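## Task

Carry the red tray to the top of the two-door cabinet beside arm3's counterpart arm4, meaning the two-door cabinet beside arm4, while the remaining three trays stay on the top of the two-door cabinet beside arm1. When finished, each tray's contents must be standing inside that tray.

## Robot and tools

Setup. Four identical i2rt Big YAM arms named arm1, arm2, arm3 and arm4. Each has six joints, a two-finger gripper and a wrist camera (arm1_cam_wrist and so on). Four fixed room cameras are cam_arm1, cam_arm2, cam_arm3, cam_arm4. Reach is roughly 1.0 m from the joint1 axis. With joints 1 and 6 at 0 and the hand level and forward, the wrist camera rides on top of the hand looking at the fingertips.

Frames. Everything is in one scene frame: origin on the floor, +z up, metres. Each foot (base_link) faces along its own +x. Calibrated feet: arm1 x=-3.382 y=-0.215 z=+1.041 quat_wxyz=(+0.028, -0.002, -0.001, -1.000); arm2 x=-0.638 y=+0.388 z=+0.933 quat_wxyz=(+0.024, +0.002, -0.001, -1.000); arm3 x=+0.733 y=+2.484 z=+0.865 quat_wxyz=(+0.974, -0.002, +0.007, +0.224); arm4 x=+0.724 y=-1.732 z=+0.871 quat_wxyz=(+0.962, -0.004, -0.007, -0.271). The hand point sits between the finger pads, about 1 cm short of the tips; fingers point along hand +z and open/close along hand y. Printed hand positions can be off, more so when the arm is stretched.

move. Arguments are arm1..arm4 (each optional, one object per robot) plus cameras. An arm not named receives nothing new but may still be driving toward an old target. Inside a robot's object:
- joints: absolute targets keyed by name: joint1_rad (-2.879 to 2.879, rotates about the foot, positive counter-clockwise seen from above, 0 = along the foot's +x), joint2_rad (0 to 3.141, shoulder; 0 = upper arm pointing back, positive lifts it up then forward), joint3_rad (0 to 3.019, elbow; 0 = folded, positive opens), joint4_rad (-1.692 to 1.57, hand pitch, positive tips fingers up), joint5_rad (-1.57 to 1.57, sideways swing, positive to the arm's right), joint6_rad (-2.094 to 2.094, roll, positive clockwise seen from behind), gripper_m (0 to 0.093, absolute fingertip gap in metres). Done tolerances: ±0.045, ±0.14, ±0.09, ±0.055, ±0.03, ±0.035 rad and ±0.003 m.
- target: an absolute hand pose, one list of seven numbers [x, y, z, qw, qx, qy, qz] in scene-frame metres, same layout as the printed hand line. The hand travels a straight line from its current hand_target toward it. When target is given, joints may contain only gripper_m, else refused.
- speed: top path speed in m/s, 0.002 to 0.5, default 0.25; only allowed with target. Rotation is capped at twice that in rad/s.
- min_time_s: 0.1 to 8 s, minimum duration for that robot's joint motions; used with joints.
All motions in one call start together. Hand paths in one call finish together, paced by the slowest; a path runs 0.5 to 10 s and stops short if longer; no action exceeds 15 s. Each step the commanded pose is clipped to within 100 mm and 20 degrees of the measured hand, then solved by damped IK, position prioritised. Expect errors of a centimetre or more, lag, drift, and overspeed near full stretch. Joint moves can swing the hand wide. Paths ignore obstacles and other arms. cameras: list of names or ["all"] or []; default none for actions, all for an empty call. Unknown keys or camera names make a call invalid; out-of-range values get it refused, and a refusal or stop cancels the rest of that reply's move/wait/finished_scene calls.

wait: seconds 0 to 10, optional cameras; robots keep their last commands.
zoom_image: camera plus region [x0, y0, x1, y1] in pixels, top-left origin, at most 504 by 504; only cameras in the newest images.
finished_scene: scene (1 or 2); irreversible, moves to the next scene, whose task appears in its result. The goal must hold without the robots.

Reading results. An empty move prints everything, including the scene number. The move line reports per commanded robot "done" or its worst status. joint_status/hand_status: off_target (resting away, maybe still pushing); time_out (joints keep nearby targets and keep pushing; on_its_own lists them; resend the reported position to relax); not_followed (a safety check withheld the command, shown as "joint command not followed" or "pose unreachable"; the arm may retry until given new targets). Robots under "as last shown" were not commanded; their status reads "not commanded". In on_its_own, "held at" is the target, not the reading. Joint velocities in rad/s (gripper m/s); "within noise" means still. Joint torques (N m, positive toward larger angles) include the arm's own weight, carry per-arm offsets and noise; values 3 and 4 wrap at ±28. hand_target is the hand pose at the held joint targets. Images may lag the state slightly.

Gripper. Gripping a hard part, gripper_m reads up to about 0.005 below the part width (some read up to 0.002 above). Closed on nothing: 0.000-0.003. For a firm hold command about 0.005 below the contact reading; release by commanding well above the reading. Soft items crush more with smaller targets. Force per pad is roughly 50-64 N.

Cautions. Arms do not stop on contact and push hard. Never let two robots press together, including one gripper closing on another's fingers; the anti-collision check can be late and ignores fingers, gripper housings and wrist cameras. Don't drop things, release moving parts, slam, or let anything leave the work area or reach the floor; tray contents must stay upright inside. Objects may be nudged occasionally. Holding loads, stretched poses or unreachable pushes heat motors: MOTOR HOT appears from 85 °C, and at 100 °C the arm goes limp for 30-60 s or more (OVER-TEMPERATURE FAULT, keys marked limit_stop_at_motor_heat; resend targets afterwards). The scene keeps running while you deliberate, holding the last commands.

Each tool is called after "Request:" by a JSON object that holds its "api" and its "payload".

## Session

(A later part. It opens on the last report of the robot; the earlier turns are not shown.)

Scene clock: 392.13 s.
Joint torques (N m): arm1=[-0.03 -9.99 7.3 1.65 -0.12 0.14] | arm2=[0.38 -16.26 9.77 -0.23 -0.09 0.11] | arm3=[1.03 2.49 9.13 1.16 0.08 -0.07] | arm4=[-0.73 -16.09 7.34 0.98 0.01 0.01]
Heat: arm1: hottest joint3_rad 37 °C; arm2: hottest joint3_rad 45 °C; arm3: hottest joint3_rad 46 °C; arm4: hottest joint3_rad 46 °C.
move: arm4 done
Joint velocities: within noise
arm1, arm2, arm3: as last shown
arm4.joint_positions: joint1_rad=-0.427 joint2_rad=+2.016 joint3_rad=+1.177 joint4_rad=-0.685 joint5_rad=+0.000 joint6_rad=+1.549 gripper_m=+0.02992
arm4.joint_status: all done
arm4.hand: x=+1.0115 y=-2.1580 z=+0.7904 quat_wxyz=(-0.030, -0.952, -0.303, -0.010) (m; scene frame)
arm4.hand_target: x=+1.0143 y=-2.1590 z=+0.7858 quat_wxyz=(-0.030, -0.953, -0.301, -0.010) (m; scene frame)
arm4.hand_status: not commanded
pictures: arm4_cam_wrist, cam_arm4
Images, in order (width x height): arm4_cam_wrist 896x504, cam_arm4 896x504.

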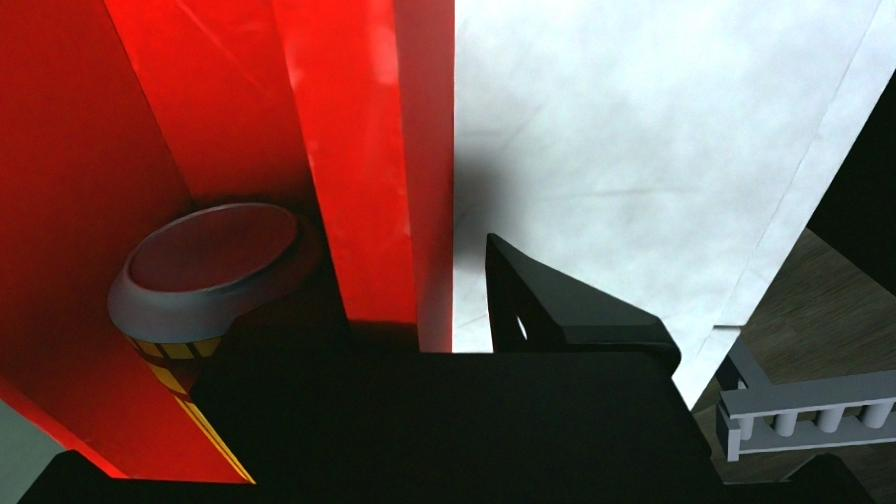

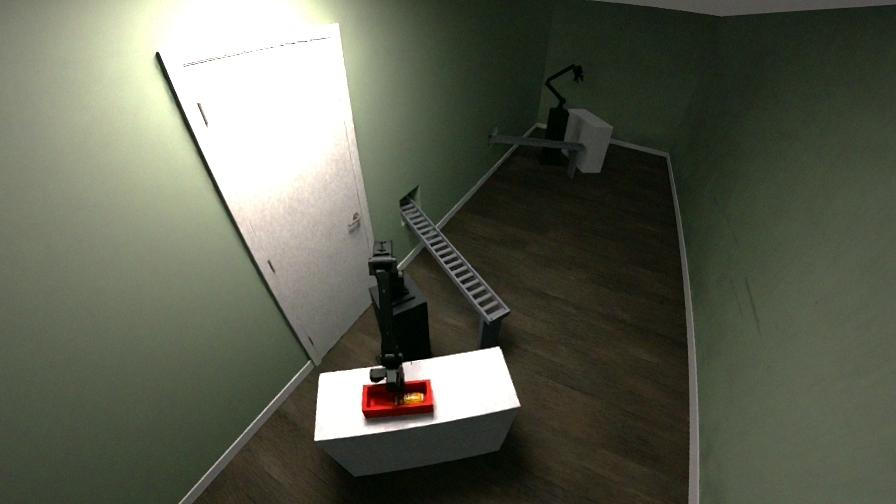

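Request:
{"api": "move", "payload": {"arm4": {"target": [1.02,-2.168,0.98,0,0.953,0.303,0], "speed": 0.2}, "cameras": ["cam_arm4","arm4_cam_wrist"]}}

Request:
{"api": "zoom_image", "payload": {"camera": "cam_arm4", "region": [340, 360, 460, 440]}}

Request:
{"api": "zoom_image", "payload": {"camera": "arm4_cam_wrist", "region": [200, 0, 560, 360]}}

Scene clock: 432.13 s.
Joint torques (N m): arm1=[-0.32 -9.99 7.34 1.66 -0.13 0.17] | arm2=[0.32 -16.5 9.8 -0.16 -0.08 0.12] | arm3=[0.91 2.49 9.16 1.21 0.08 -0.06] | arm4=[-0.73 -15.62 12.63 -0.03 0.08 0.02]
Heat: arm1: hottest joint3_rad 37 °C; arm2: hottest joint3_rad 45 °C; arm3: hottest joint3_rad 47 °C; arm4: hottest joint3_rad 40 °C.
move: arm4 off_target
Joint velocities: within noise
arm1, arm2, arm3: as last shown
arm4.joint_positions: joint1_rad=-0.427 joint2_rad=+1.802 joint3_rad=+1.396 joint4_rad=-1.217 joint5_rad=+0.000 joint6_rad=+1.549 gripper_m=+0.02995
arm4.joint_status: not commanded
arm4.hand: x=+1.0094 y=-2.1556 z=+0.9642 quat_wxyz=(+0.018, -0.953, -0.303, +0.004) (m; scene frame)
arm4.hand_target: x=+1.0197 y=-2.1674 z=+0.9802 quat_wxyz=(+0.000, -0.953, -0.303, +0.000) (m; scene frame)
arm4.hand_status: off_target (0.023 m and 2.1 deg from the pose sent, 0.190 m and 3.6 deg at the start)
pictures: arm4_cam_wrist, cam_arm4
Images, in order (width x height): arm4_cam_wrist 896x504, cam_arm4 896x504.

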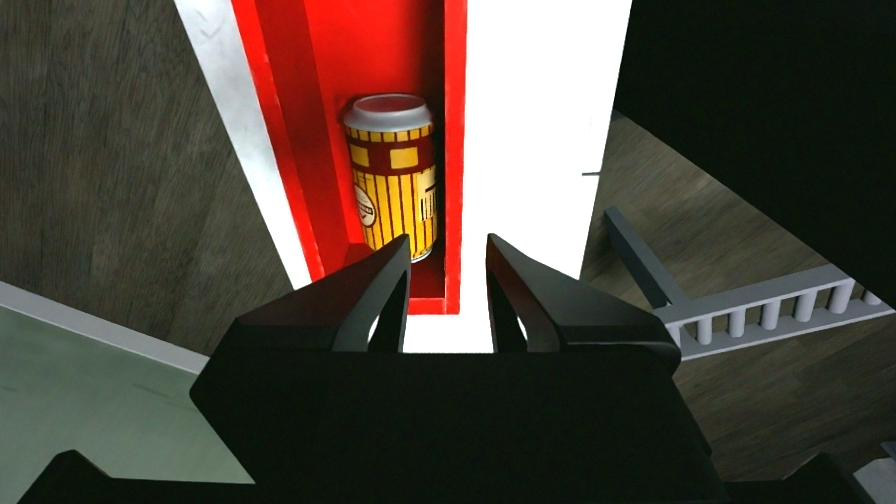

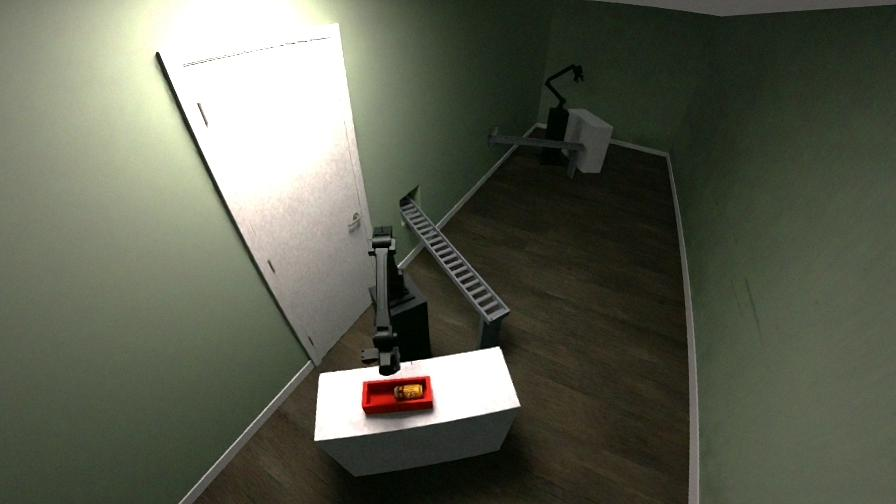

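Scaled by 4.200 from the camera's 896x504 image, which has a finer 1280x720 frame.

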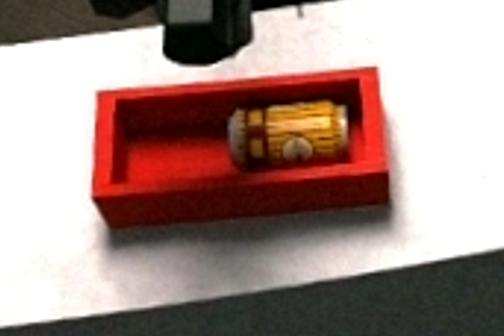

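Scaled by 1.400 from the camera's 896x504 image, which has a finer 1280x720 frame.

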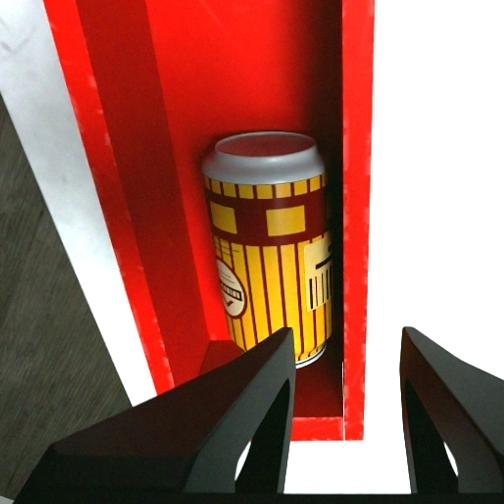

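Request:
{"api": "move", "payload": {"arm4": {"target": [1.016,-2.216,0.90,0,0.953,0.303,0], "speed": 0.2, "joints": {"gripper_m": 0.0}}}}

Request:
{"api": "move", "payload": {"arm4": {"target": [1.016,-2.216,0.86,0,0.953,0.303,0], "speed": 0.15}, "cameras": ["cam_arm4","arm4_cam_wrist"]}}

Request:
{"api": "zoom_image", "payload": {"camera": "cam_arm4", "region": [340, 340, 460, 440]}}

Scene clock: 441.90 s.
Joint torques (N m): arm1=[-0.15 -9.99 7.32 1.72 -0.12 0.16] | arm2=[0.21 -16.32 9.77 -0.13 -0.07 0.11] | arm3=[1.03 2.73 9.09 1.2 0.08 -0.06] | arm4=[-1.03 -17.38 11.93 0.75 -0.01 -0.22]
Heat: arm1: hottest joint3_rad 37 °C; arm2: hottest joint3_rad 45 °C; arm3: hottest joint3_rad 47 °C; arm4: hottest joint3_rad 41 °C.
move: arm4 off_target
Joint velocities: within noise
arm1, arm3: as last shown
arm2.joint_positions: joint1_rad=+0.895 joint2_rad=+2.005 joint3_rad=+1.334 joint4_rad=-0.916 joint5_rad=+0.007 joint6_rad=+1.470 gripper_m=+0.02995
arm2.joint_status: not commanded
arm2.hand: x=-0.9548 y=-0.0470 z=+0.8928 quat_wxyz=(+0.008, -0.966, +0.260, -0.001) (m; scene frame)
arm2.hand_target: x=-0.9630 y=-0.0548 z=+0.9002 quat_wxyz=(+0.000, -0.964, +0.266, +0.000) (m; scene frame)
arm2.hand_status: not commanded
arm4.joint_positions: joint1_rad=-0.472 joint2_rad=+1.970 joint3_rad=+1.433 joint4_rad=-1.095 joint5_rad=+0.002 joint6_rad=+1.515 gripper_m=+0.00097
arm4.joint_status: all done
arm4.hand: x=+1.0072 y=-2.1966 z=+0.8897 quat_wxyz=(+0.022, -0.954, -0.298, +0.005) (m; scene frame)
arm4.hand_target: x=+1.0156 y=-2.2153 z=+0.9006 quat_wxyz=(+0.000, -0.953, -0.303, +0.000) (m; scene frame)
arm4.hand_status: off_target (0.024 m and 2.7 deg from the pose sent, 0.088 m and 2.1 deg at the start)
pictures: none

Scene clock: 443.00 s.
Joint torques (N m): arm1=[-0.32 -10.05 7.27 1.69 -0.11 0.16] | arm2=[0.15 -16.44 9.78 -0.17 -0.07 0.11] | arm3=[1.14 2.37 9.1 1.14 0.07 -0.05] | arm4=[-1.14 -17.44 9.14 0.95 0.03 -0.2]
Heat: arm1: hottest joint3_rad 37 °C; arm2: hottest joint3_rad 45 °C; arm3: hottest joint3_rad 47 °C; arm4: hottest joint3_rad 41 °C.
move: arm4 done
Joint velocities: within noise
arm1, arm2, arm3: as last shown
arm4.joint_positions: joint1_rad=-0.472 joint2_rad=+2.014 joint3_rad=+1.433 joint4_rad=-1.010 joint5_rad=+0.002 joint6_rad=+1.515 gripper_m=+0.00097
arm4.joint_status: not commanded
arm4.hand: x=+1.0154 y=-2.2099 z=+0.8656 quat_wxyz=(+0.002, -0.955, -0.298, +0.000) (m; scene frame)
arm4.hand_target: x=+1.0160 y=-2.2159 z=+0.8602 quat_wxyz=(+0.000, -0.953, -0.303, +0.000) (m; scene frame)
arm4.hand_status: done (0.008 m and 0.6 deg from the pose sent, 0.037 m and 2.7 deg at the start)
pictures: arm4_cam_wrist, cam_arm4
Images, in order (width x height): arm4_cam_wrist 896x504, cam_arm4 896x504.

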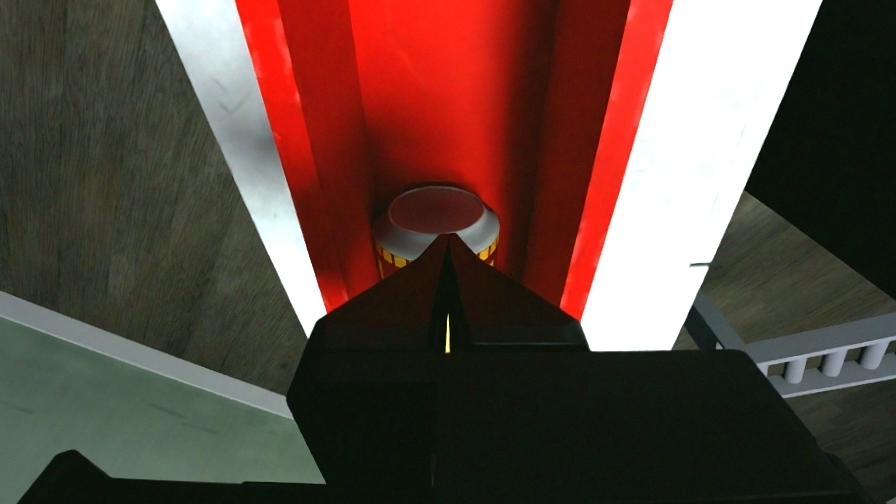

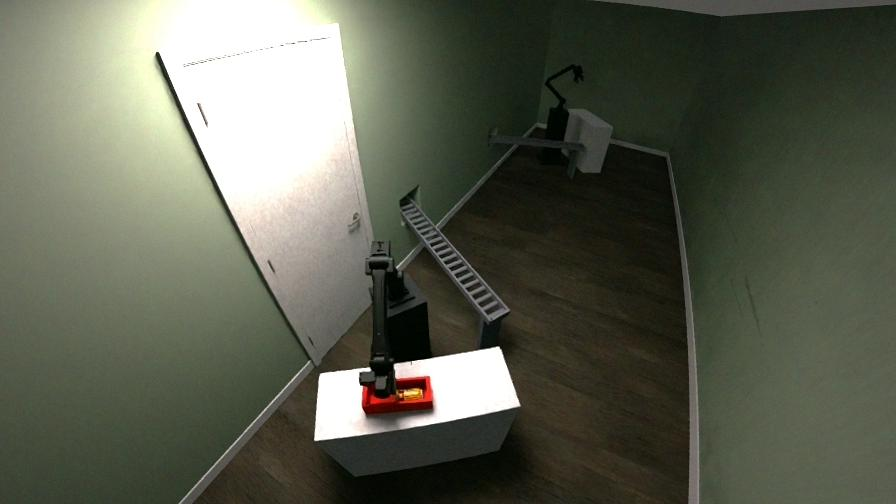

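Scaled by 4.200 from the camera's 896x504 image, which has a finer 1280x720 frame.

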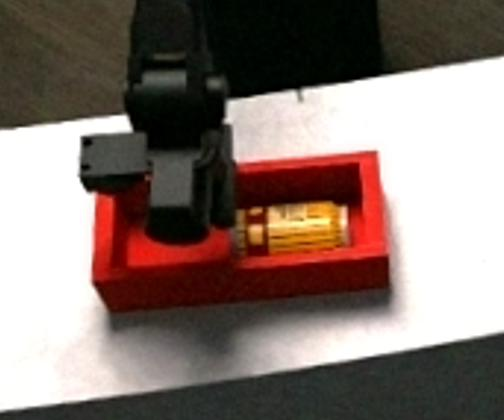

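Request:
{"api": "move", "payload": {"arm4": {"target": [1.018,-2.218,0.797,0,0.955,0.297,0], "speed": 0.12}, "cameras": ["arm4_cam_wrist"]}}

Request:
{"api": "move", "payload": {"arm4": {"target": [1.060,-2.189,0.797,0,0.955,0.297,0], "speed": 0.06}, "cameras": ["cam_arm4","arm4_cam_wrist"]}}

Request:
{"api": "zoom_image", "payload": {"camera": "cam_arm4", "region": [340, 340, 460, 440]}}

Scene clock: 452.97 s.
Joint torques (N m): arm1=[-0.15 -10.05 7.25 1.72 -0.12 0.16] | arm2=[0.21 -16.32 9.8 -0.17 -0.07 0.12] | arm3=[1.38 2.49 9.16 1.21 0.09 -0.06] | arm4=[-1.08 -17.61 7.66 0.75 -0.09 -0.08]
Heat: arm1: hottest joint3_rad 37 °C; arm2: hottest joint3_rad 45 °C; arm3: hottest joint3_rad 47 °C; arm4: hottest joint3_rad 42 °C.
move: arm4 off_target
Joint velocities: within noise
arm1, arm2, arm3: as last shown
arm4.joint_positions: joint1_rad=-0.472 joint2_rad=+2.115 joint3_rad=+1.423 joint4_rad=-0.886 joint5_rad=+0.005 joint6_rad=+1.515 gripper_m=+0.00097
arm4.joint_status: not commanded
arm4.hand: x=+1.0198 y=-2.2183 z=+0.8078 quat_wxyz=(-0.005, -0.955, -0.298, +0.000) (m; scene frame)
arm4.hand_target: x=+1.0178 y=-2.2178 z=+0.7971 quat_wxyz=(+0.000, -0.955, -0.297, +0.000) (m; scene frame)
arm4.hand_status: off_target (0.011 m and 0.6 deg from the pose sent, 0.069 m and 0.3 deg at the start)
pictures: arm4_cam_wrist
Images, in order (width x height): arm4_cam_wrist 896x504.

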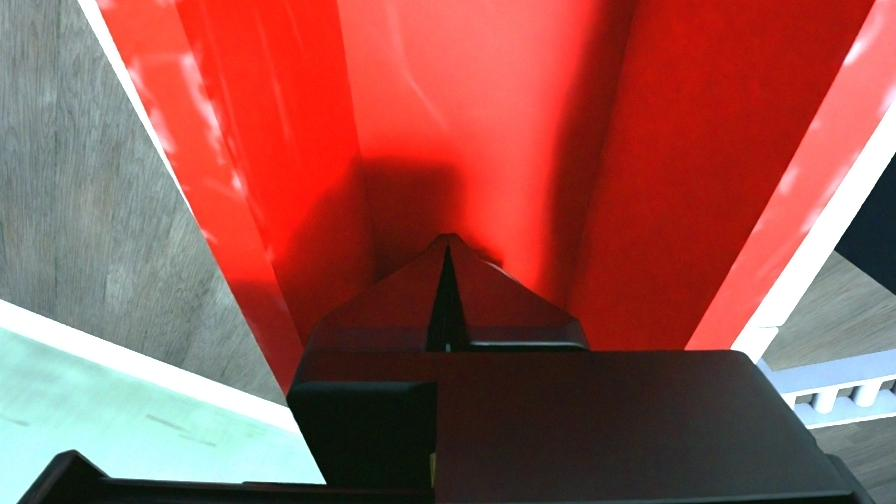

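Scene clock: 454.50 s.
Joint torques (N m): arm1=[-0.15 -10.17 7.28 1.62 -0.12 0.16] | arm2=[0.21 -16.32 9.76 -0.18 -0.07 0.12] | arm3=[1.26 2.49 9.09 1.17 0.09 -0.04] | arm4=[0.62 -17.79 7.5 0.76 -0.18 0.08]
Heat: arm1: hottest joint3_rad 37 °C; arm2: hottest joint3_rad 45 °C; arm3: hottest joint3_rad 47 °C; arm4: hottest joint3_rad 42 °C.
move: arm4 off_target
Joint velocities: within noise
arm1, arm2, arm3: as last shown
arm4.joint_positions: joint1_rad=-0.403 joint2_rad=+2.115 joint3_rad=+1.423 joint4_rad=-0.883 joint5_rad=+0.006 joint6_rad=+1.587 gripper_m=+0.00097
arm4.joint_status: not commanded
arm4.hand: x=+1.0529 y=-2.1974 z=+0.8079 quat_wxyz=(-0.007, -0.955, -0.297, +0.000) (m; scene frame)
arm4.hand_target: x=+1.0597 y=-2.1888 z=+0.7971 quat_wxyz=(+0.000, -0.955, -0.297, +0.000) (m; scene frame)
arm4.hand_status: off_target (0.015 m and 0.8 deg from the pose sent, 0.051 m and 0.6 deg at the start)
pictures: arm4_cam_wrist, cam_arm4
Images, in order (width x height): arm4_cam_wrist 896x504, cam_arm4 896x504.

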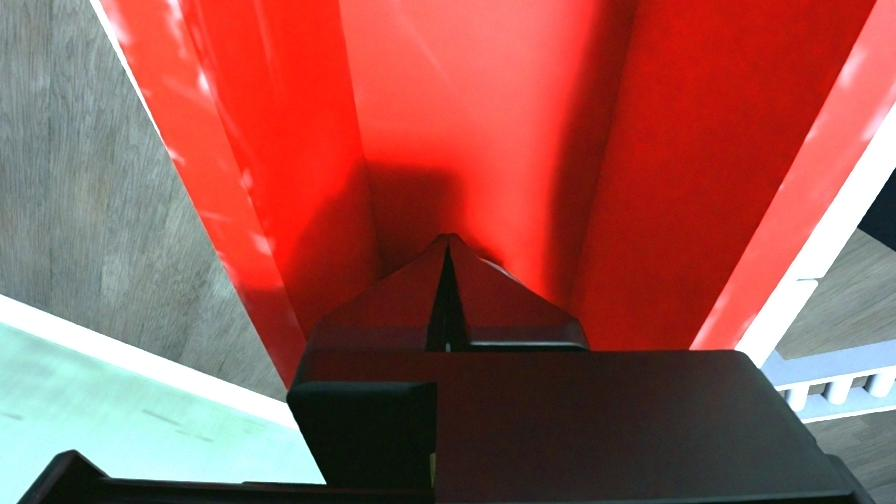

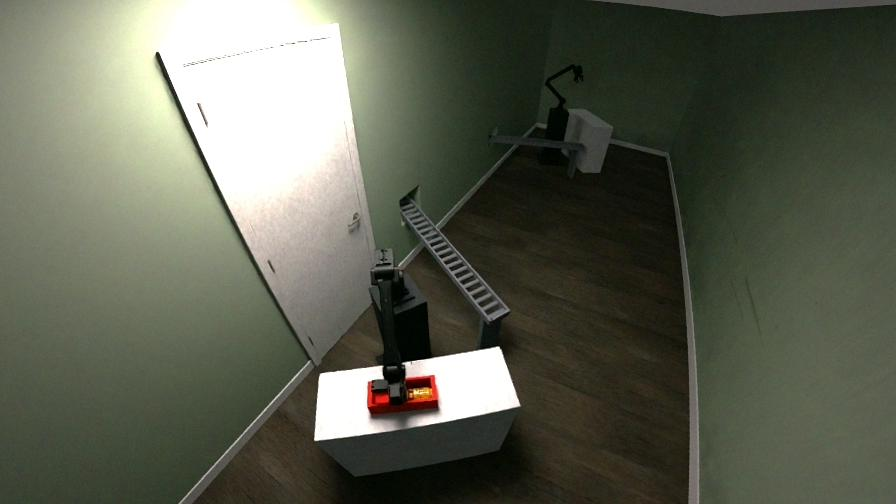

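Scaled by 4.200 from the camera's 896x504 image, which has a finer 1280x720 frame.

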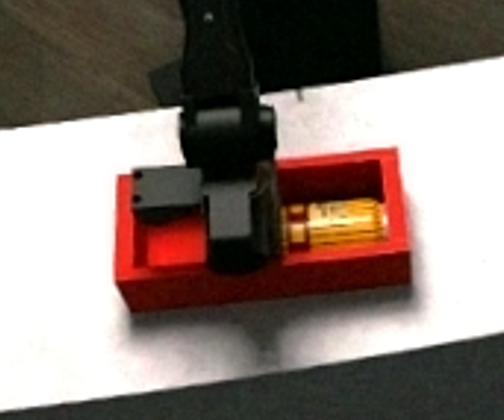

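Request:
{"api": "move", "payload": {"arm4": {"target": [1.068,-2.184,0.85,0,0.955,0.297,0], "speed": 0.05}, "cameras": ["cam_arm4","arm4_cam_wrist"]}}

Request:
{"api": "zoom_image", "payload": {"camera": "cam_arm4", "region": [340, 340, 460, 440]}}

Scene clock: 472.53 s.
Joint torques (N m): arm1=[-0.32 -9.88 7.3 1.69 -0.11 0.17] | arm2=[-0.03 -16.62 9.72 -0.2 -0.08 0.11] | arm3=[0.91 2.61 9.07 1.21 0.09 -0.05] | arm4=[0.62 -19.43 9.99 -0.1 -0.11 0.05]
Heat: arm1: hottest joint3_rad 38 °C; arm2: hottest joint3_rad 45 °C; arm3: hottest joint3_rad 47 °C; arm4: hottest joint3_rad 41 °C.
move: arm4 off_target
Joint velocities: within noise
arm1, arm2, arm3: as last shown
arm4.joint_positions: joint1_rad=-0.379 joint2_rad=+2.063 joint3_rad=+1.423 joint4_rad=-0.974 joint5_rad=+0.003 joint6_rad=+1.605 gripper_m=+0.00096
arm4.joint_status: not commanded
arm4.hand: x=+1.0563 y=-2.1785 z=+0.8363 quat_wxyz=(+0.012, -0.954, -0.299, +0.005) (m; scene frame)
arm4.hand_target: x=+1.0678 y=-2.1837 z=+0.8500 quat_wxyz=(+0.000, -0.955, -0.297, +0.000) (m; scene frame)
arm4.hand_status: off_target (0.019 m and 1.6 deg from the pose sent, 0.047 m and 0.8 deg at the start)
pictures: arm4_cam_wrist, cam_arm4
Images, in order (width x height): arm4_cam_wrist 896x504, cam_arm4 896x504.

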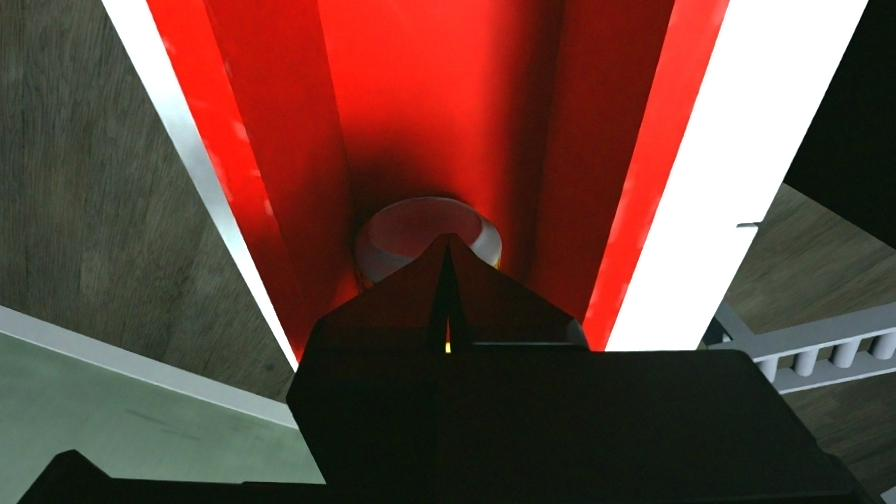

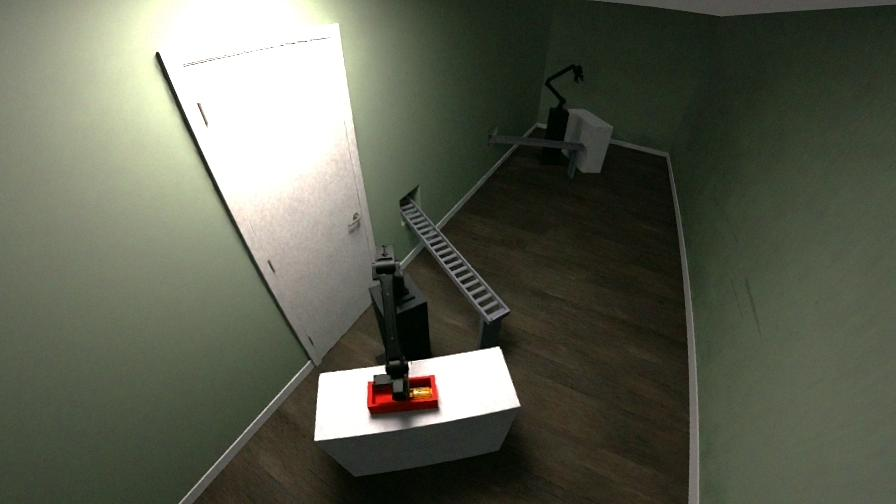

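Scaled by 4.200 from the camera's 896x504 image, which has a finer 1280x720 frame.

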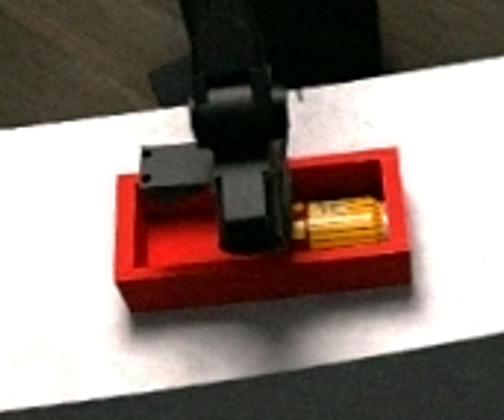

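Request:
{"api": "move", "payload": {"arm4": {"target": [1.068,-2.190,0.88,0,0.955,0.297,0], "speed": 0.1}}}

Request:
{"api": "move", "payload": {"arm4": {"target": [1.095,-2.172,0.88,0,0.955,0.297,0], "speed": 0.1, "joints": {"gripper_m": 0.057}}, "cameras": ["cam_arm4","arm4_cam_wrist"]}}

Request:
{"api": "zoom_image", "payload": {"camera": "cam_arm4", "region": [340, 340, 460, 440]}}

Scene clock: 504.87 s.
Joint torques (N m): arm1=[0.09 -9.88 7.3 1.69 -0.13 0.15] | arm2=[-0.03 -16.5 9.83 -0.21 -0.07 0.12] | arm3=[1.2 2.32 9.21 1.17 0.09 -0.06] | arm4=[-1.14 -18.84 11.45 -0.2 -0.09 0.03]
Heat: arm1: hottest joint3_rad 38 °C; arm2: hottest joint3_rad 45 °C; arm3: hottest joint3_rad 47 °C; arm4: hottest joint3_rad 41 °C.
move: arm4 off_target
Joint velocities: within noise
arm1.joint_positions: joint1_rad=-0.609 joint2_rad=+1.204 joint3_rad=+1.504 joint4_rad=-1.313 joint5_rad=+0.002 joint6_rad=-0.011 gripper_m=+0.02988
arm1.joint_status: not commanded
arm1.hand: x=-3.7592 y=+0.0210 z=+1.4523 quat_wxyz=(+0.076, -0.926, +0.258, +0.265) (m; scene frame)
arm1.hand_target: x=-3.7627 y=+0.0179 z=+1.4538 quat_wxyz=(+0.074, -0.924, +0.258, +0.273) (m; scene frame)
arm1.hand_status: not commanded
arm2: as last shown
arm3.joint_positions: joint1_rad=-0.423 joint2_rad=+0.637 joint3_rad=+1.333 joint4_rad=-1.526 joint5_rad=+0.222 joint6_rad=+0.654 gripper_m=+0.09396
arm3.joint_status: not commanded
arm3.hand: x=+0.9557 y=+2.4547 z=+1.3375 quat_wxyz=(-0.369, -0.322, -0.872, -0.018) (m; scene frame)
arm3.hand_target: x=+0.9552 y=+2.4547 z=+1.3503 quat_wxyz=(-0.382, -0.321, -0.866, -0.024) (m; scene frame)
arm3.hand_status: not commanded
arm4.joint_positions: joint1_rad=-0.379 joint2_rad=+2.027 joint3_rad=+1.445 joint4_rad=-1.045 joint5_rad=+0.003 joint6_rad=+1.605 gripper_m=+0.00096
arm4.joint_status: not commanded
arm4.hand: x=+1.0550 y=-2.1767 z=+0.8627 quat_wxyz=(+0.019, -0.954, -0.299, +0.007) (m; scene frame)
arm4.hand_target: x=+1.0676 y=-2.1894 z=+0.8804 quat_wxyz=(+0.000, -0.955, -0.297, +0.000) (m; scene frame)
arm4.hand_status: off_target (0.025 m and 2.3 deg from the pose sent, 0.047 m and 1.6 deg at the start)
pictures: none

Scene clock: 506.03 s.
Joint torques (N m): arm1=[-0.15 -9.99 7.3 1.76 -0.13 0.16] | arm2=[0.38 -16.38 9.77 -0.24 -0.08 0.13] | arm3=[0.91 2.61 9.11 1.16 0.09 -0.04] | arm4=[-0.73 -18.67 11.85 0.13 0 0.1]
Heat: arm1: hottest joint3_rad 38 °C; arm2: hottest joint3_rad 45 °C; arm3: hottest joint3_rad 47 °C; arm4: hottest joint3_rad 41 °C.
move: arm4 off_target
Joint velocities: within noise
arm1, arm2, arm3: as last shown
arm4.joint_positions: joint1_rad=-0.322 joint2_rad=+2.027 joint3_rad=+1.452 joint4_rad=-1.049 joint5_rad=+0.000 joint6_rad=+1.654 gripper_m=+0.05694
arm4.joint_status: all done
arm4.hand: x=+1.0818 y=-2.1585 z=+0.8652 quat_wxyz=(+0.017, -0.953, -0.303, +0.007) (m; scene frame)
arm4.hand_target: x=+1.0946 y=-2.1714 z=+0.8804 quat_wxyz=(+0.000, -0.955, -0.297, +0.000) (m; scene frame)
arm4.hand_status: off_target (0.024 m and 2.3 deg from the pose sent, 0.044 m and 2.4 deg at the start)
pictures: arm4_cam_wrist, cam_arm4
Images, in order (width x height): arm4_cam_wrist 896x504, cam_arm4 896x504.

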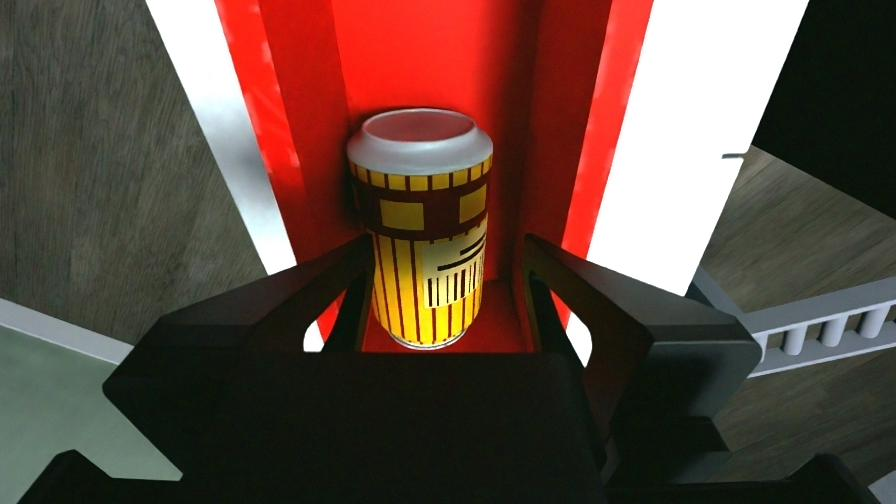

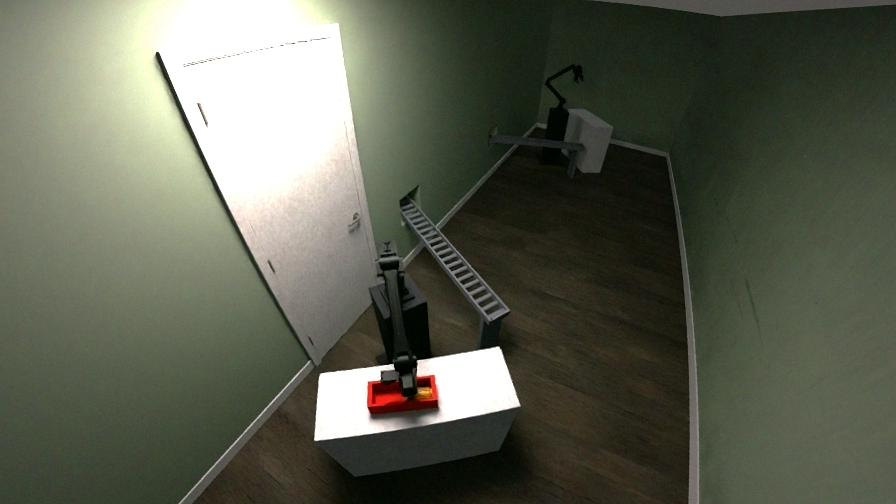

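Scaled by 4.200 from the camera's 896x504 image, which has a finer 1280x720 frame.

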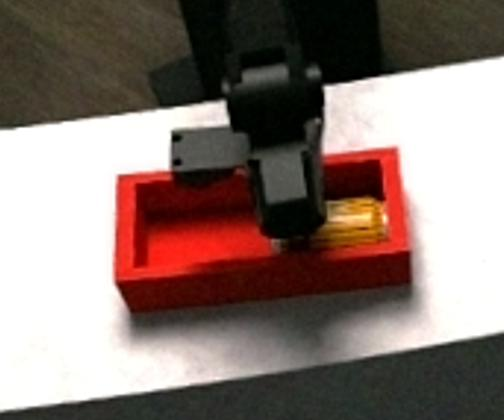

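Request:
{"api": "move", "payload": {"arm4": {"target": [1.107,-2.16,0.83,0,0.955,0.297,0], "speed": 0.08}, "cameras": ["arm4_cam_wrist"]}}

Request:
{"api": "move", "payload": {"arm4": {"target": [1.105,-2.158,0.80,0,0.955,0.297,0], "speed": 0.05}, "cameras": ["arm4_cam_wrist"]}}

Scene clock: 511.73 s.
Joint torques (N m): arm1=[0.03 -9.93 7.27 1.61 -0.13 0.15] | arm2=[0.09 -16.62 9.87 -0.14 -0.1 0.11] | arm3=[1.08 2.43 9.16 1.2 0.1 -0.07] | arm4=[-0.26 -17.26 8.7 0.88 -0.04 0.09]
Heat: arm1: hottest joint3_rad 38 °C; arm2: hottest joint3_rad 45 °C; arm3: hottest joint3_rad 47 °C; arm4: hottest joint3_rad 41 °C.
move: arm4 done
Joint velocities: within noise
arm1, arm2, arm3: as last shown
arm4.joint_positions: joint1_rad=-0.299 joint2_rad=+2.077 joint3_rad=+1.452 joint4_rad=-0.962 joint5_rad=+0.000 joint6_rad=+1.684 gripper_m=+0.05694
arm4.joint_status: not commanded
arm4.hand: x=+1.1008 y=-2.1609 z=+0.8378 quat_wxyz=(+0.000, -0.954, -0.300, +0.000) (m; scene frame)
arm4.hand_target: x=+1.1068 y=-2.1599 z=+0.8302 quat_wxyz=(+0.000, -0.955, -0.297, +0.000) (m; scene frame)
arm4.hand_status: done (0.010 m and 0.4 deg from the pose sent, 0.043 m and 2.3 deg at the start)
pictures: arm4_cam_wrist
Images, in order (width x height): arm4_cam_wrist 896x504.

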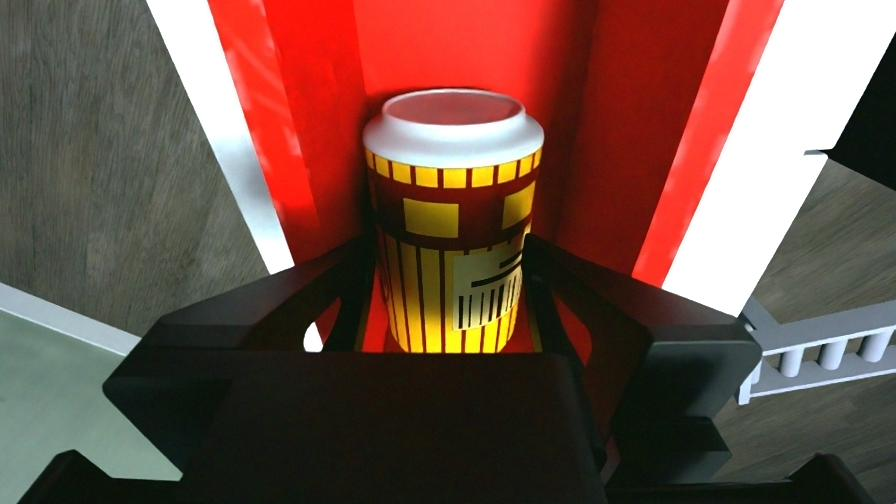

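Scene clock: 512.83 s.
Joint torques (N m): arm1=[-0.15 -9.99 7.32 1.69 -0.13 0.16] | arm2=[0.26 -16.56 9.8 -0.14 -0.07 0.11] | arm3=[1.14 2.32 9.13 1.25 0.09 -0.05] | arm4=[0.21 -15.56 7.17 1.63 0.02 0.06]
Heat: arm1: hottest joint3_rad 38 °C; arm2: hottest joint3_rad 45 °C; arm3: hottest joint3_rad 47 °C; arm4: hottest joint3_rad 41 °C.
move: arm4 off_target
Joint velocities: within noise
arm1, arm3: as last shown
arm2.joint_positions: joint1_rad=+0.895 joint2_rad=+2.005 joint3_rad=+1.334 joint4_rad=-0.916 joint5_rad=+0.007 joint6_rad=+1.470 gripper_m=+0.02995
arm2.joint_status: not commanded
arm2.hand: x=-0.9548 y=-0.0470 z=+0.8928 quat_wxyz=(+0.008, -0.966, +0.260, -0.001) (m; scene frame)
arm2.hand_target: x=-0.9630 y=-0.0548 z=+0.9002 quat_wxyz=(+0.000, -0.964, +0.266, +0.000) (m; scene frame)
arm2.hand_status: not commanded
arm4.joint_positions: joint1_rad=-0.299 joint2_rad=+2.087 joint3_rad=+1.442 joint4_rad=-0.916 joint5_rad=+0.000 joint6_rad=+1.684 gripper_m=+0.05696
arm4.joint_status: not commanded
arm4.hand: x=+1.1041 y=-2.1646 z=+0.8289 quat_wxyz=(-0.012, -0.954, -0.300, -0.005) (m; scene frame)
arm4.hand_target: x=+1.1040 y=-2.1572 z=+0.8011 quat_wxyz=(+0.000, -0.955, -0.297, +0.000) (m; scene frame)
arm4.hand_status: off_target (0.030 m and 1.5 deg from the pose sent, 0.038 m and 0.4 deg at the start)
pictures: arm4_cam_wrist
Images, in order (width x height): arm4_cam_wrist 896x504.

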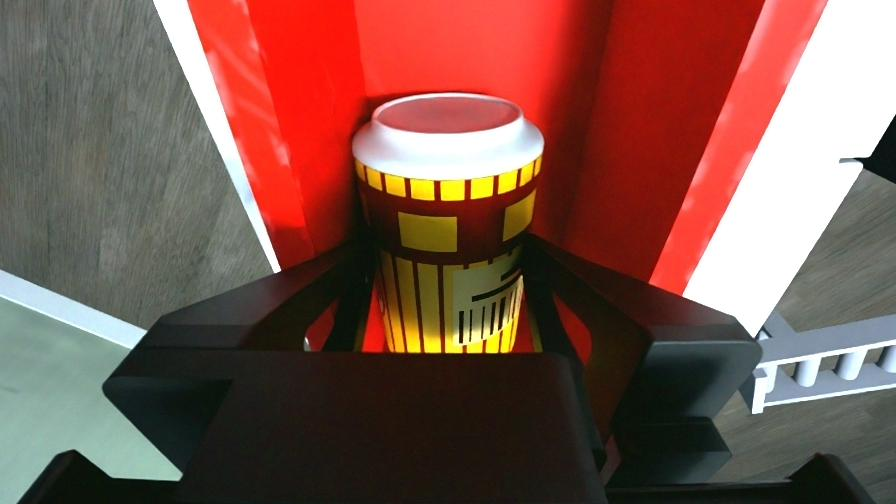

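Request:
{"api": "move", "payload": {"arm4": {"target": [1.106,-2.161,0.838,0,0.955,0.297,0], "speed": 0.06, "joints": {"gripper_m": 0.07}}}}

Request:
{"api": "move", "payload": {"arm4": {"target": [1.107,-2.16,0.79,0,0.955,0.297,0], "speed": 0.06}, "cameras": ["arm4_cam_wrist"]}}

Scene clock: 542.40 s.
Joint torques (N m): arm1=[-0.09 -10.11 7.25 1.76 -0.11 0.15] | arm2=[0.32 -16.5 9.77 -0.2 -0.07 0.11] | arm3=[1.26 2.61 9.06 1.24 0.07 -0.07] | arm4=[-0.38 -19.14 9.87 -0.2 0.04 0.06]
Heat: arm1: hottest joint3_rad 38 °C; arm2: hottest joint3_rad 45 °C; arm3: hottest joint3_rad 47 °C; arm4: hottest joint3_rad 40 °C.
move: arm4 off_target
Joint velocities: within noise
arm1, arm2, arm3: as last shown
arm4.joint_positions: joint1_rad=-0.299 joint2_rad=+2.090 joint3_rad=+1.441 joint4_rad=-0.955 joint5_rad=+0.000 joint6_rad=+1.685 gripper_m=+0.06991
arm4.joint_status: all done
arm4.hand: x=+1.0971 y=-2.1567 z=+0.8272 quat_wxyz=(+0.007, -0.954, -0.299, +0.003) (m; scene frame)
arm4.hand_target: x=+1.1058 y=-2.1609 z=+0.8380 quat_wxyz=(+0.000, -0.955, -0.297, +0.000) (m; scene frame)
arm4.hand_status: off_target (0.015 m and 1.0 deg from the pose sent, 0.010 m and 1.5 deg at the start)
pictures: none

Scene clock: 543.70 s.
Joint torques (N m): arm1=[-0.15 -9.82 7.32 1.69 -0.11 0.13] | arm2=[0.26 -16.44 9.83 -0.23 -0.09 0.1] | arm3=[1.14 2.67 9.11 1.17 0.09 -0.06] | arm4=[-0.09 -15.85 7.71 1.88 -0.04 0.05]
Heat: arm1: hottest joint3_rad 38 °C; arm2: hottest joint3_rad 45 °C; arm3: hottest joint3_rad 47 °C; arm4: hottest joint3_rad 40 °C.
move: arm4 off_target
Joint velocities: within noise
arm1, arm2, arm3: as last shown
arm4.joint_positions: joint1_rad=-0.299 joint2_rad=+2.109 joint3_rad=+1.441 joint4_rad=-0.909 joint5_rad=+0.000 joint6_rad=+1.687 gripper_m=+0.06991
arm4.joint_status: not commanded
arm4.hand: x=+1.1025 y=-2.1625 z=+0.8167 quat_wxyz=(-0.005, -0.954, -0.299, -0.002) (m; scene frame)
arm4.hand_target: x=+1.1061 y=-2.1591 z=+0.7910 quat_wxyz=(+0.000, -0.955, -0.297, +0.000) (m; scene frame)
arm4.hand_status: off_target (0.027 m and 0.6 deg from the pose sent, 0.039 m and 1.0 deg at the start)
pictures: arm4_cam_wrist
Images, in order (width x height): arm4_cam_wrist 896x504.

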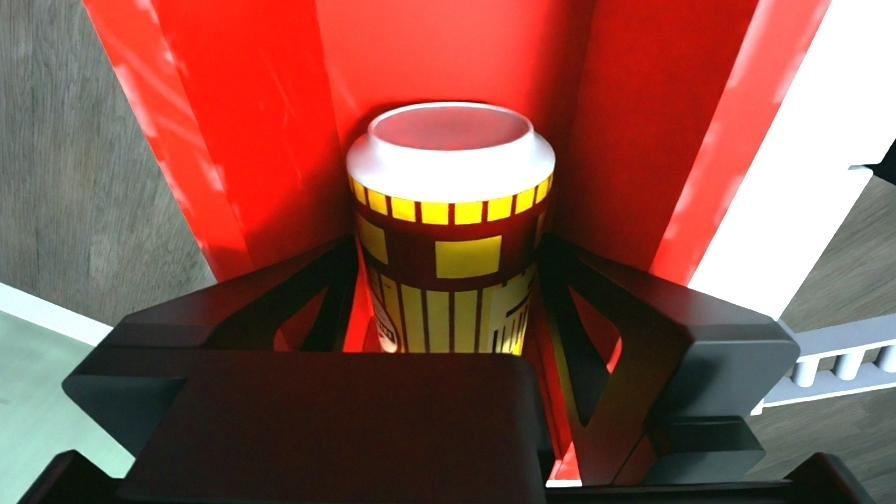

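Request:
{"api": "move", "payload": {"arm4": {"joints": {"gripper_m": 0.056}}}}

Request:
{"api": "move", "payload": {"arm4": {"target": [1.106,-2.16,0.86,0,0.955,0.297,0], "speed": 0.05}, "cameras": ["arm4_cam_wrist","cam_arm4"]}}

Request:
{"api": "zoom_image", "payload": {"camera": "cam_arm4", "region": [340, 340, 460, 440]}}

Scene clock: 548.57 s.
Joint torques (N m): arm1=[-0.26 -10.05 7.32 1.66 -0.13 0.16] | arm2=[0.03 -16.5 9.78 -0.14 -0.07 0.11] | arm3=[1.08 2.49 9.11 1.24 0.07 -0.06] | arm4=[-0.21 -16.03 7.83 1.4 -0.01 0.1]
Heat: arm1: hottest joint3_rad 38 °C; arm2: hottest joint3_rad 45 °C; arm3: hottest joint3_rad 47 °C; arm4: hottest joint3_rad 40 °C.
move: arm4 off_target
Joint velocities: within noise
arm1, arm2, arm3: as last shown
arm4.joint_positions: joint1_rad=-0.299 joint2_rad=+2.112 joint3_rad=+1.441 joint4_rad=-0.896 joint5_rad=+0.000 joint6_rad=+1.687 gripper_m=+0.06361
arm4.joint_status: gripper_m off_target (ended at +0.06364, target +0.05600)
arm4.hand: x=+1.1042 y=-2.1644 z=+0.8146 quat_wxyz=(-0.009, -0.954, -0.298, -0.004) (m; scene frame)
arm4.hand_target: x=+1.1061 y=-2.1590 z=+0.7909 quat_wxyz=(+0.000, -0.955, -0.297, +0.000) (m; scene frame)
arm4.hand_status: not commanded
pictures: none

Scene clock: 550.63 s.
Joint torques (N m): arm1=[-0.03 -10.11 7.3 1.68 -0.12 0.14] | arm2=[0.09 -16.5 9.83 -0.14 -0.08 0.11] | arm3=[1.08 2.61 9.1 1.2 0.09 -0.06] | arm4=[0.21 -22.3 10.5 -0.17 -0.02 0.05]
Heat: arm1: hottest joint3_rad 38 °C; arm2: hottest joint3_rad 45 °C; arm3: hottest joint3_rad 47 °C; arm4: hottest joint3_rad 40 °C.
move: arm4 off_target
Joint velocities: within noise
arm1, arm2, arm3: as last shown
arm4.joint_positions: joint1_rad=-0.299 joint2_rad=+2.088 joint3_rad=+1.441 joint4_rad=-1.002 joint5_rad=+0.000 joint6_rad=+1.687 gripper_m=+0.06361
arm4.joint_status: not commanded
arm4.hand: x=+1.0896 y=-2.1479 z=+0.8283 quat_wxyz=(+0.028, -0.954, -0.298, +0.013) (m; scene frame)
arm4.hand_target: x=+1.1054 y=-2.1591 z=+0.8599 quat_wxyz=(+0.000, -0.955, -0.297, +0.000) (m; scene frame)
arm4.hand_status: off_target (0.038 m and 3.6 deg from the pose sent, 0.046 m and 1.1 deg at the start)
pictures: arm4_cam_wrist, cam_arm4
Images, in order (width x height): arm4_cam_wrist 896x504, cam_arm4 896x504.

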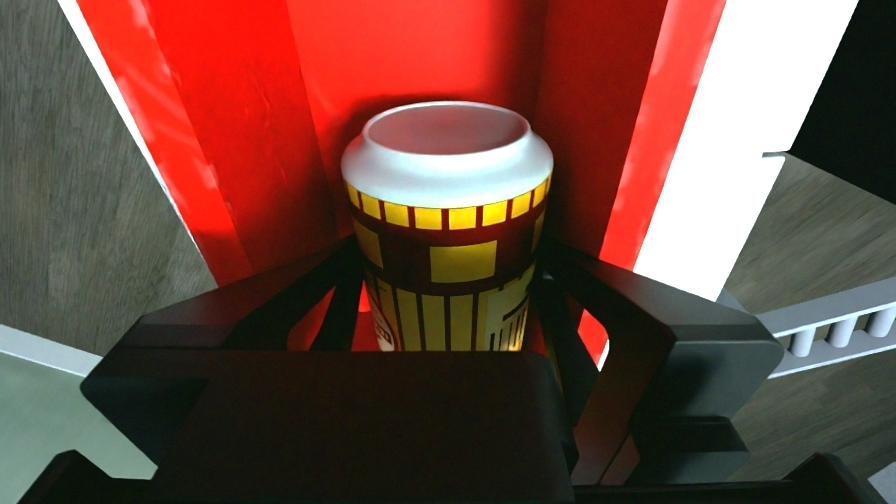

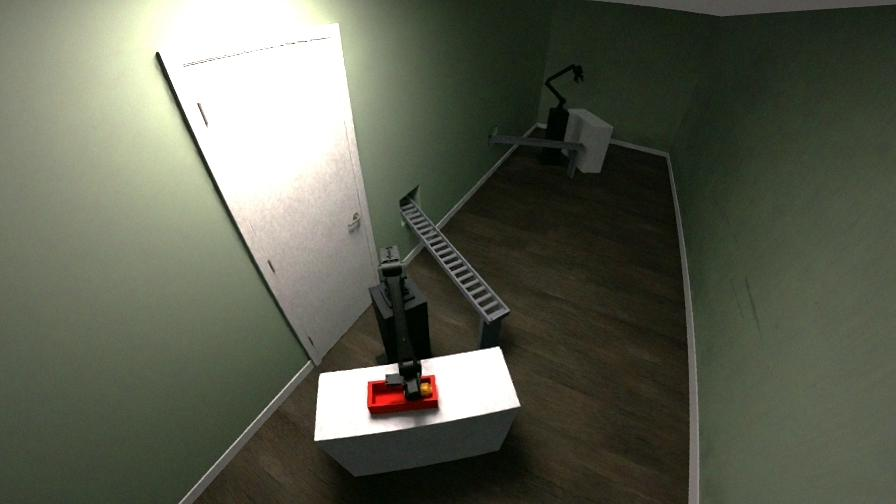

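Scaled by 4.200 from the camera's 896x504 image, which has a finer 1280x720 frame.

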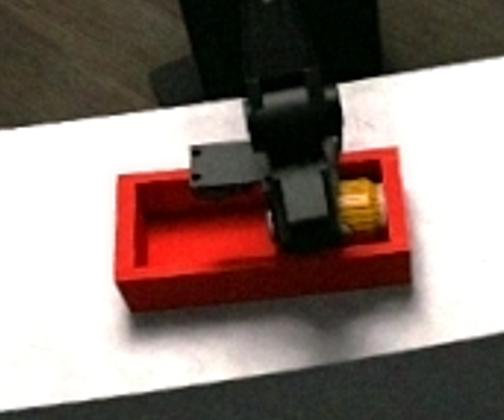

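Request:
{"api": "move", "payload": {"arm4": {"target": [1.106,-2.17,0.92,0.02,0.955,0.297,0.008], "speed": 0.06}, "cameras": ["arm4_cam_wrist","cam_arm4"]}}

Request:
{"api": "zoom_image", "payload": {"camera": "cam_arm4", "region": [340, 340, 460, 440]}}

Scene clock: 554.07 s.
Joint torques (N m): arm1=[-0.15 -9.7 7.34 1.69 -0.12 0.15] | arm2=[0.15 -16.38 9.84 -0.21 -0.08 0.11] | arm3=[1.08 2.32 9.09 1.18 0.08 -0.06] | arm4=[-1.08 -21.6 13.29 -0.03 0.07 -0.09]
Heat: arm1: hottest joint3_rad 38 °C; arm2: hottest joint3_rad 45 °C; arm3: hottest joint3_rad 47 °C; arm4: hottest joint3_rad 40 °C.
move: arm4 off_target
Joint velocities: within noise
arm1.joint_positions: joint1_rad=-0.609 joint2_rad=+1.204 joint3_rad=+1.504 joint4_rad=-1.313 joint5_rad=+0.002 joint6_rad=-0.011 gripper_m=+0.02988
arm1.joint_status: not commanded
arm1.hand: x=-3.7592 y=+0.0210 z=+1.4523 quat_wxyz=(+0.076, -0.926, +0.258, +0.265) (m; scene frame)
arm1.hand_target: x=-3.7627 y=+0.0179 z=+1.4538 quat_wxyz=(+0.074, -0.924, +0.258, +0.273) (m; scene frame)
arm1.hand_status: not commanded
arm2: as last shown
arm3.joint_positions: joint1_rad=-0.423 joint2_rad=+0.637 joint3_rad=+1.333 joint4_rad=-1.526 joint5_rad=+0.222 joint6_rad=+0.654 gripper_m=+0.09396
arm3.joint_status: not commanded
arm3.hand: x=+0.9557 y=+2.4547 z=+1.3375 quat_wxyz=(-0.369, -0.322, -0.872, -0.018) (m; scene frame)
arm3.hand_target: x=+0.9552 y=+2.4547 z=+1.3503 quat_wxyz=(-0.382, -0.321, -0.866, -0.024) (m; scene frame)
arm3.hand_status: not commanded
arm4.joint_positions: joint1_rad=-0.299 joint2_rad=+2.000 joint3_rad=+1.450 joint4_rad=-1.084 joint5_rad=+0.001 joint6_rad=+1.687 gripper_m=+0.06361
arm4.joint_status: not commanded
arm4.hand: x=+1.0874 y=-2.1457 z=+0.8791 quat_wxyz=(+0.021, -0.954, -0.298, +0.010) (m; scene frame)
arm4.hand_target: x=+1.1044 y=-2.1681 z=+0.9208 quat_wxyz=(-0.020, -0.955, -0.297, -0.008) (m; scene frame)
arm4.hand_status: off_target (0.051 m and 5.2 deg from the pose sent, 0.096 m and 6.0 deg at the start)
pictures: arm4_cam_wrist, cam_arm4
Images, in order (width x height): arm4_cam_wrist 896x504, cam_arm4 896x504.

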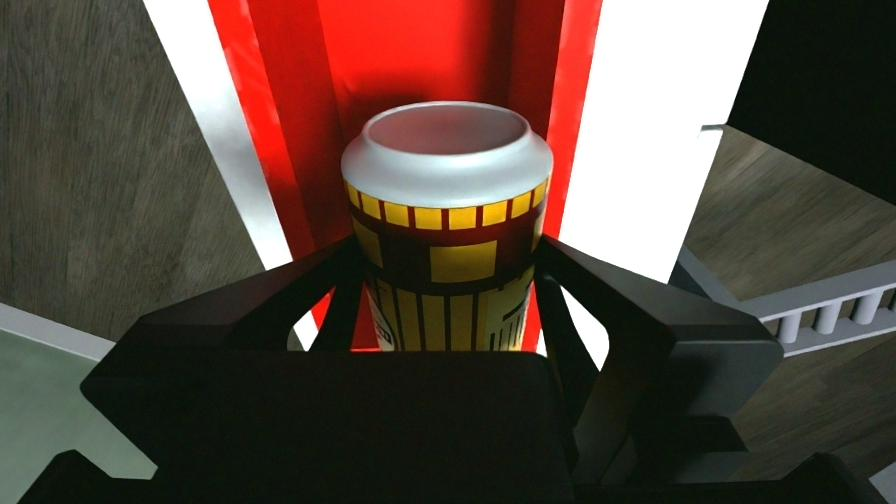

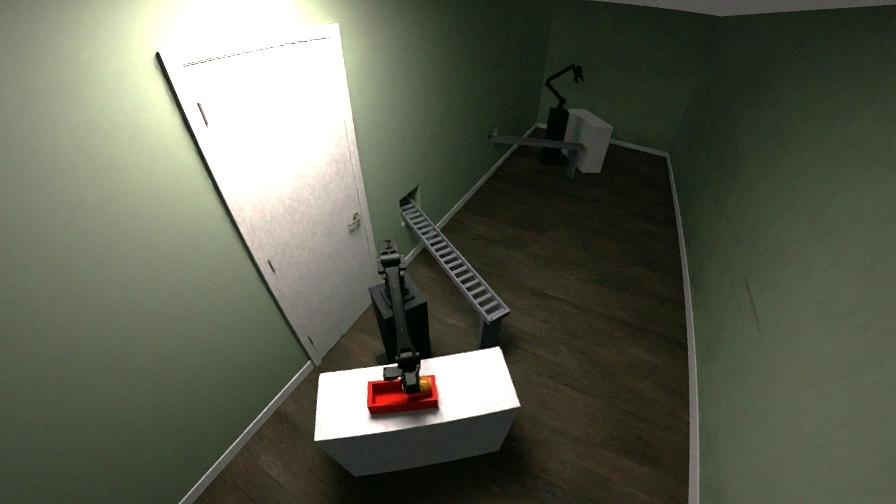

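Scaled by 4.200 from the camera's 896x504 image, which has a finer 1280x720 frame.

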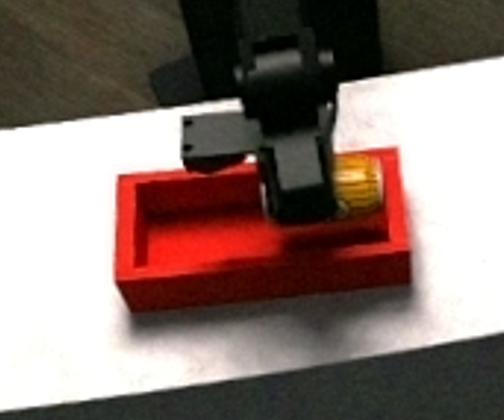

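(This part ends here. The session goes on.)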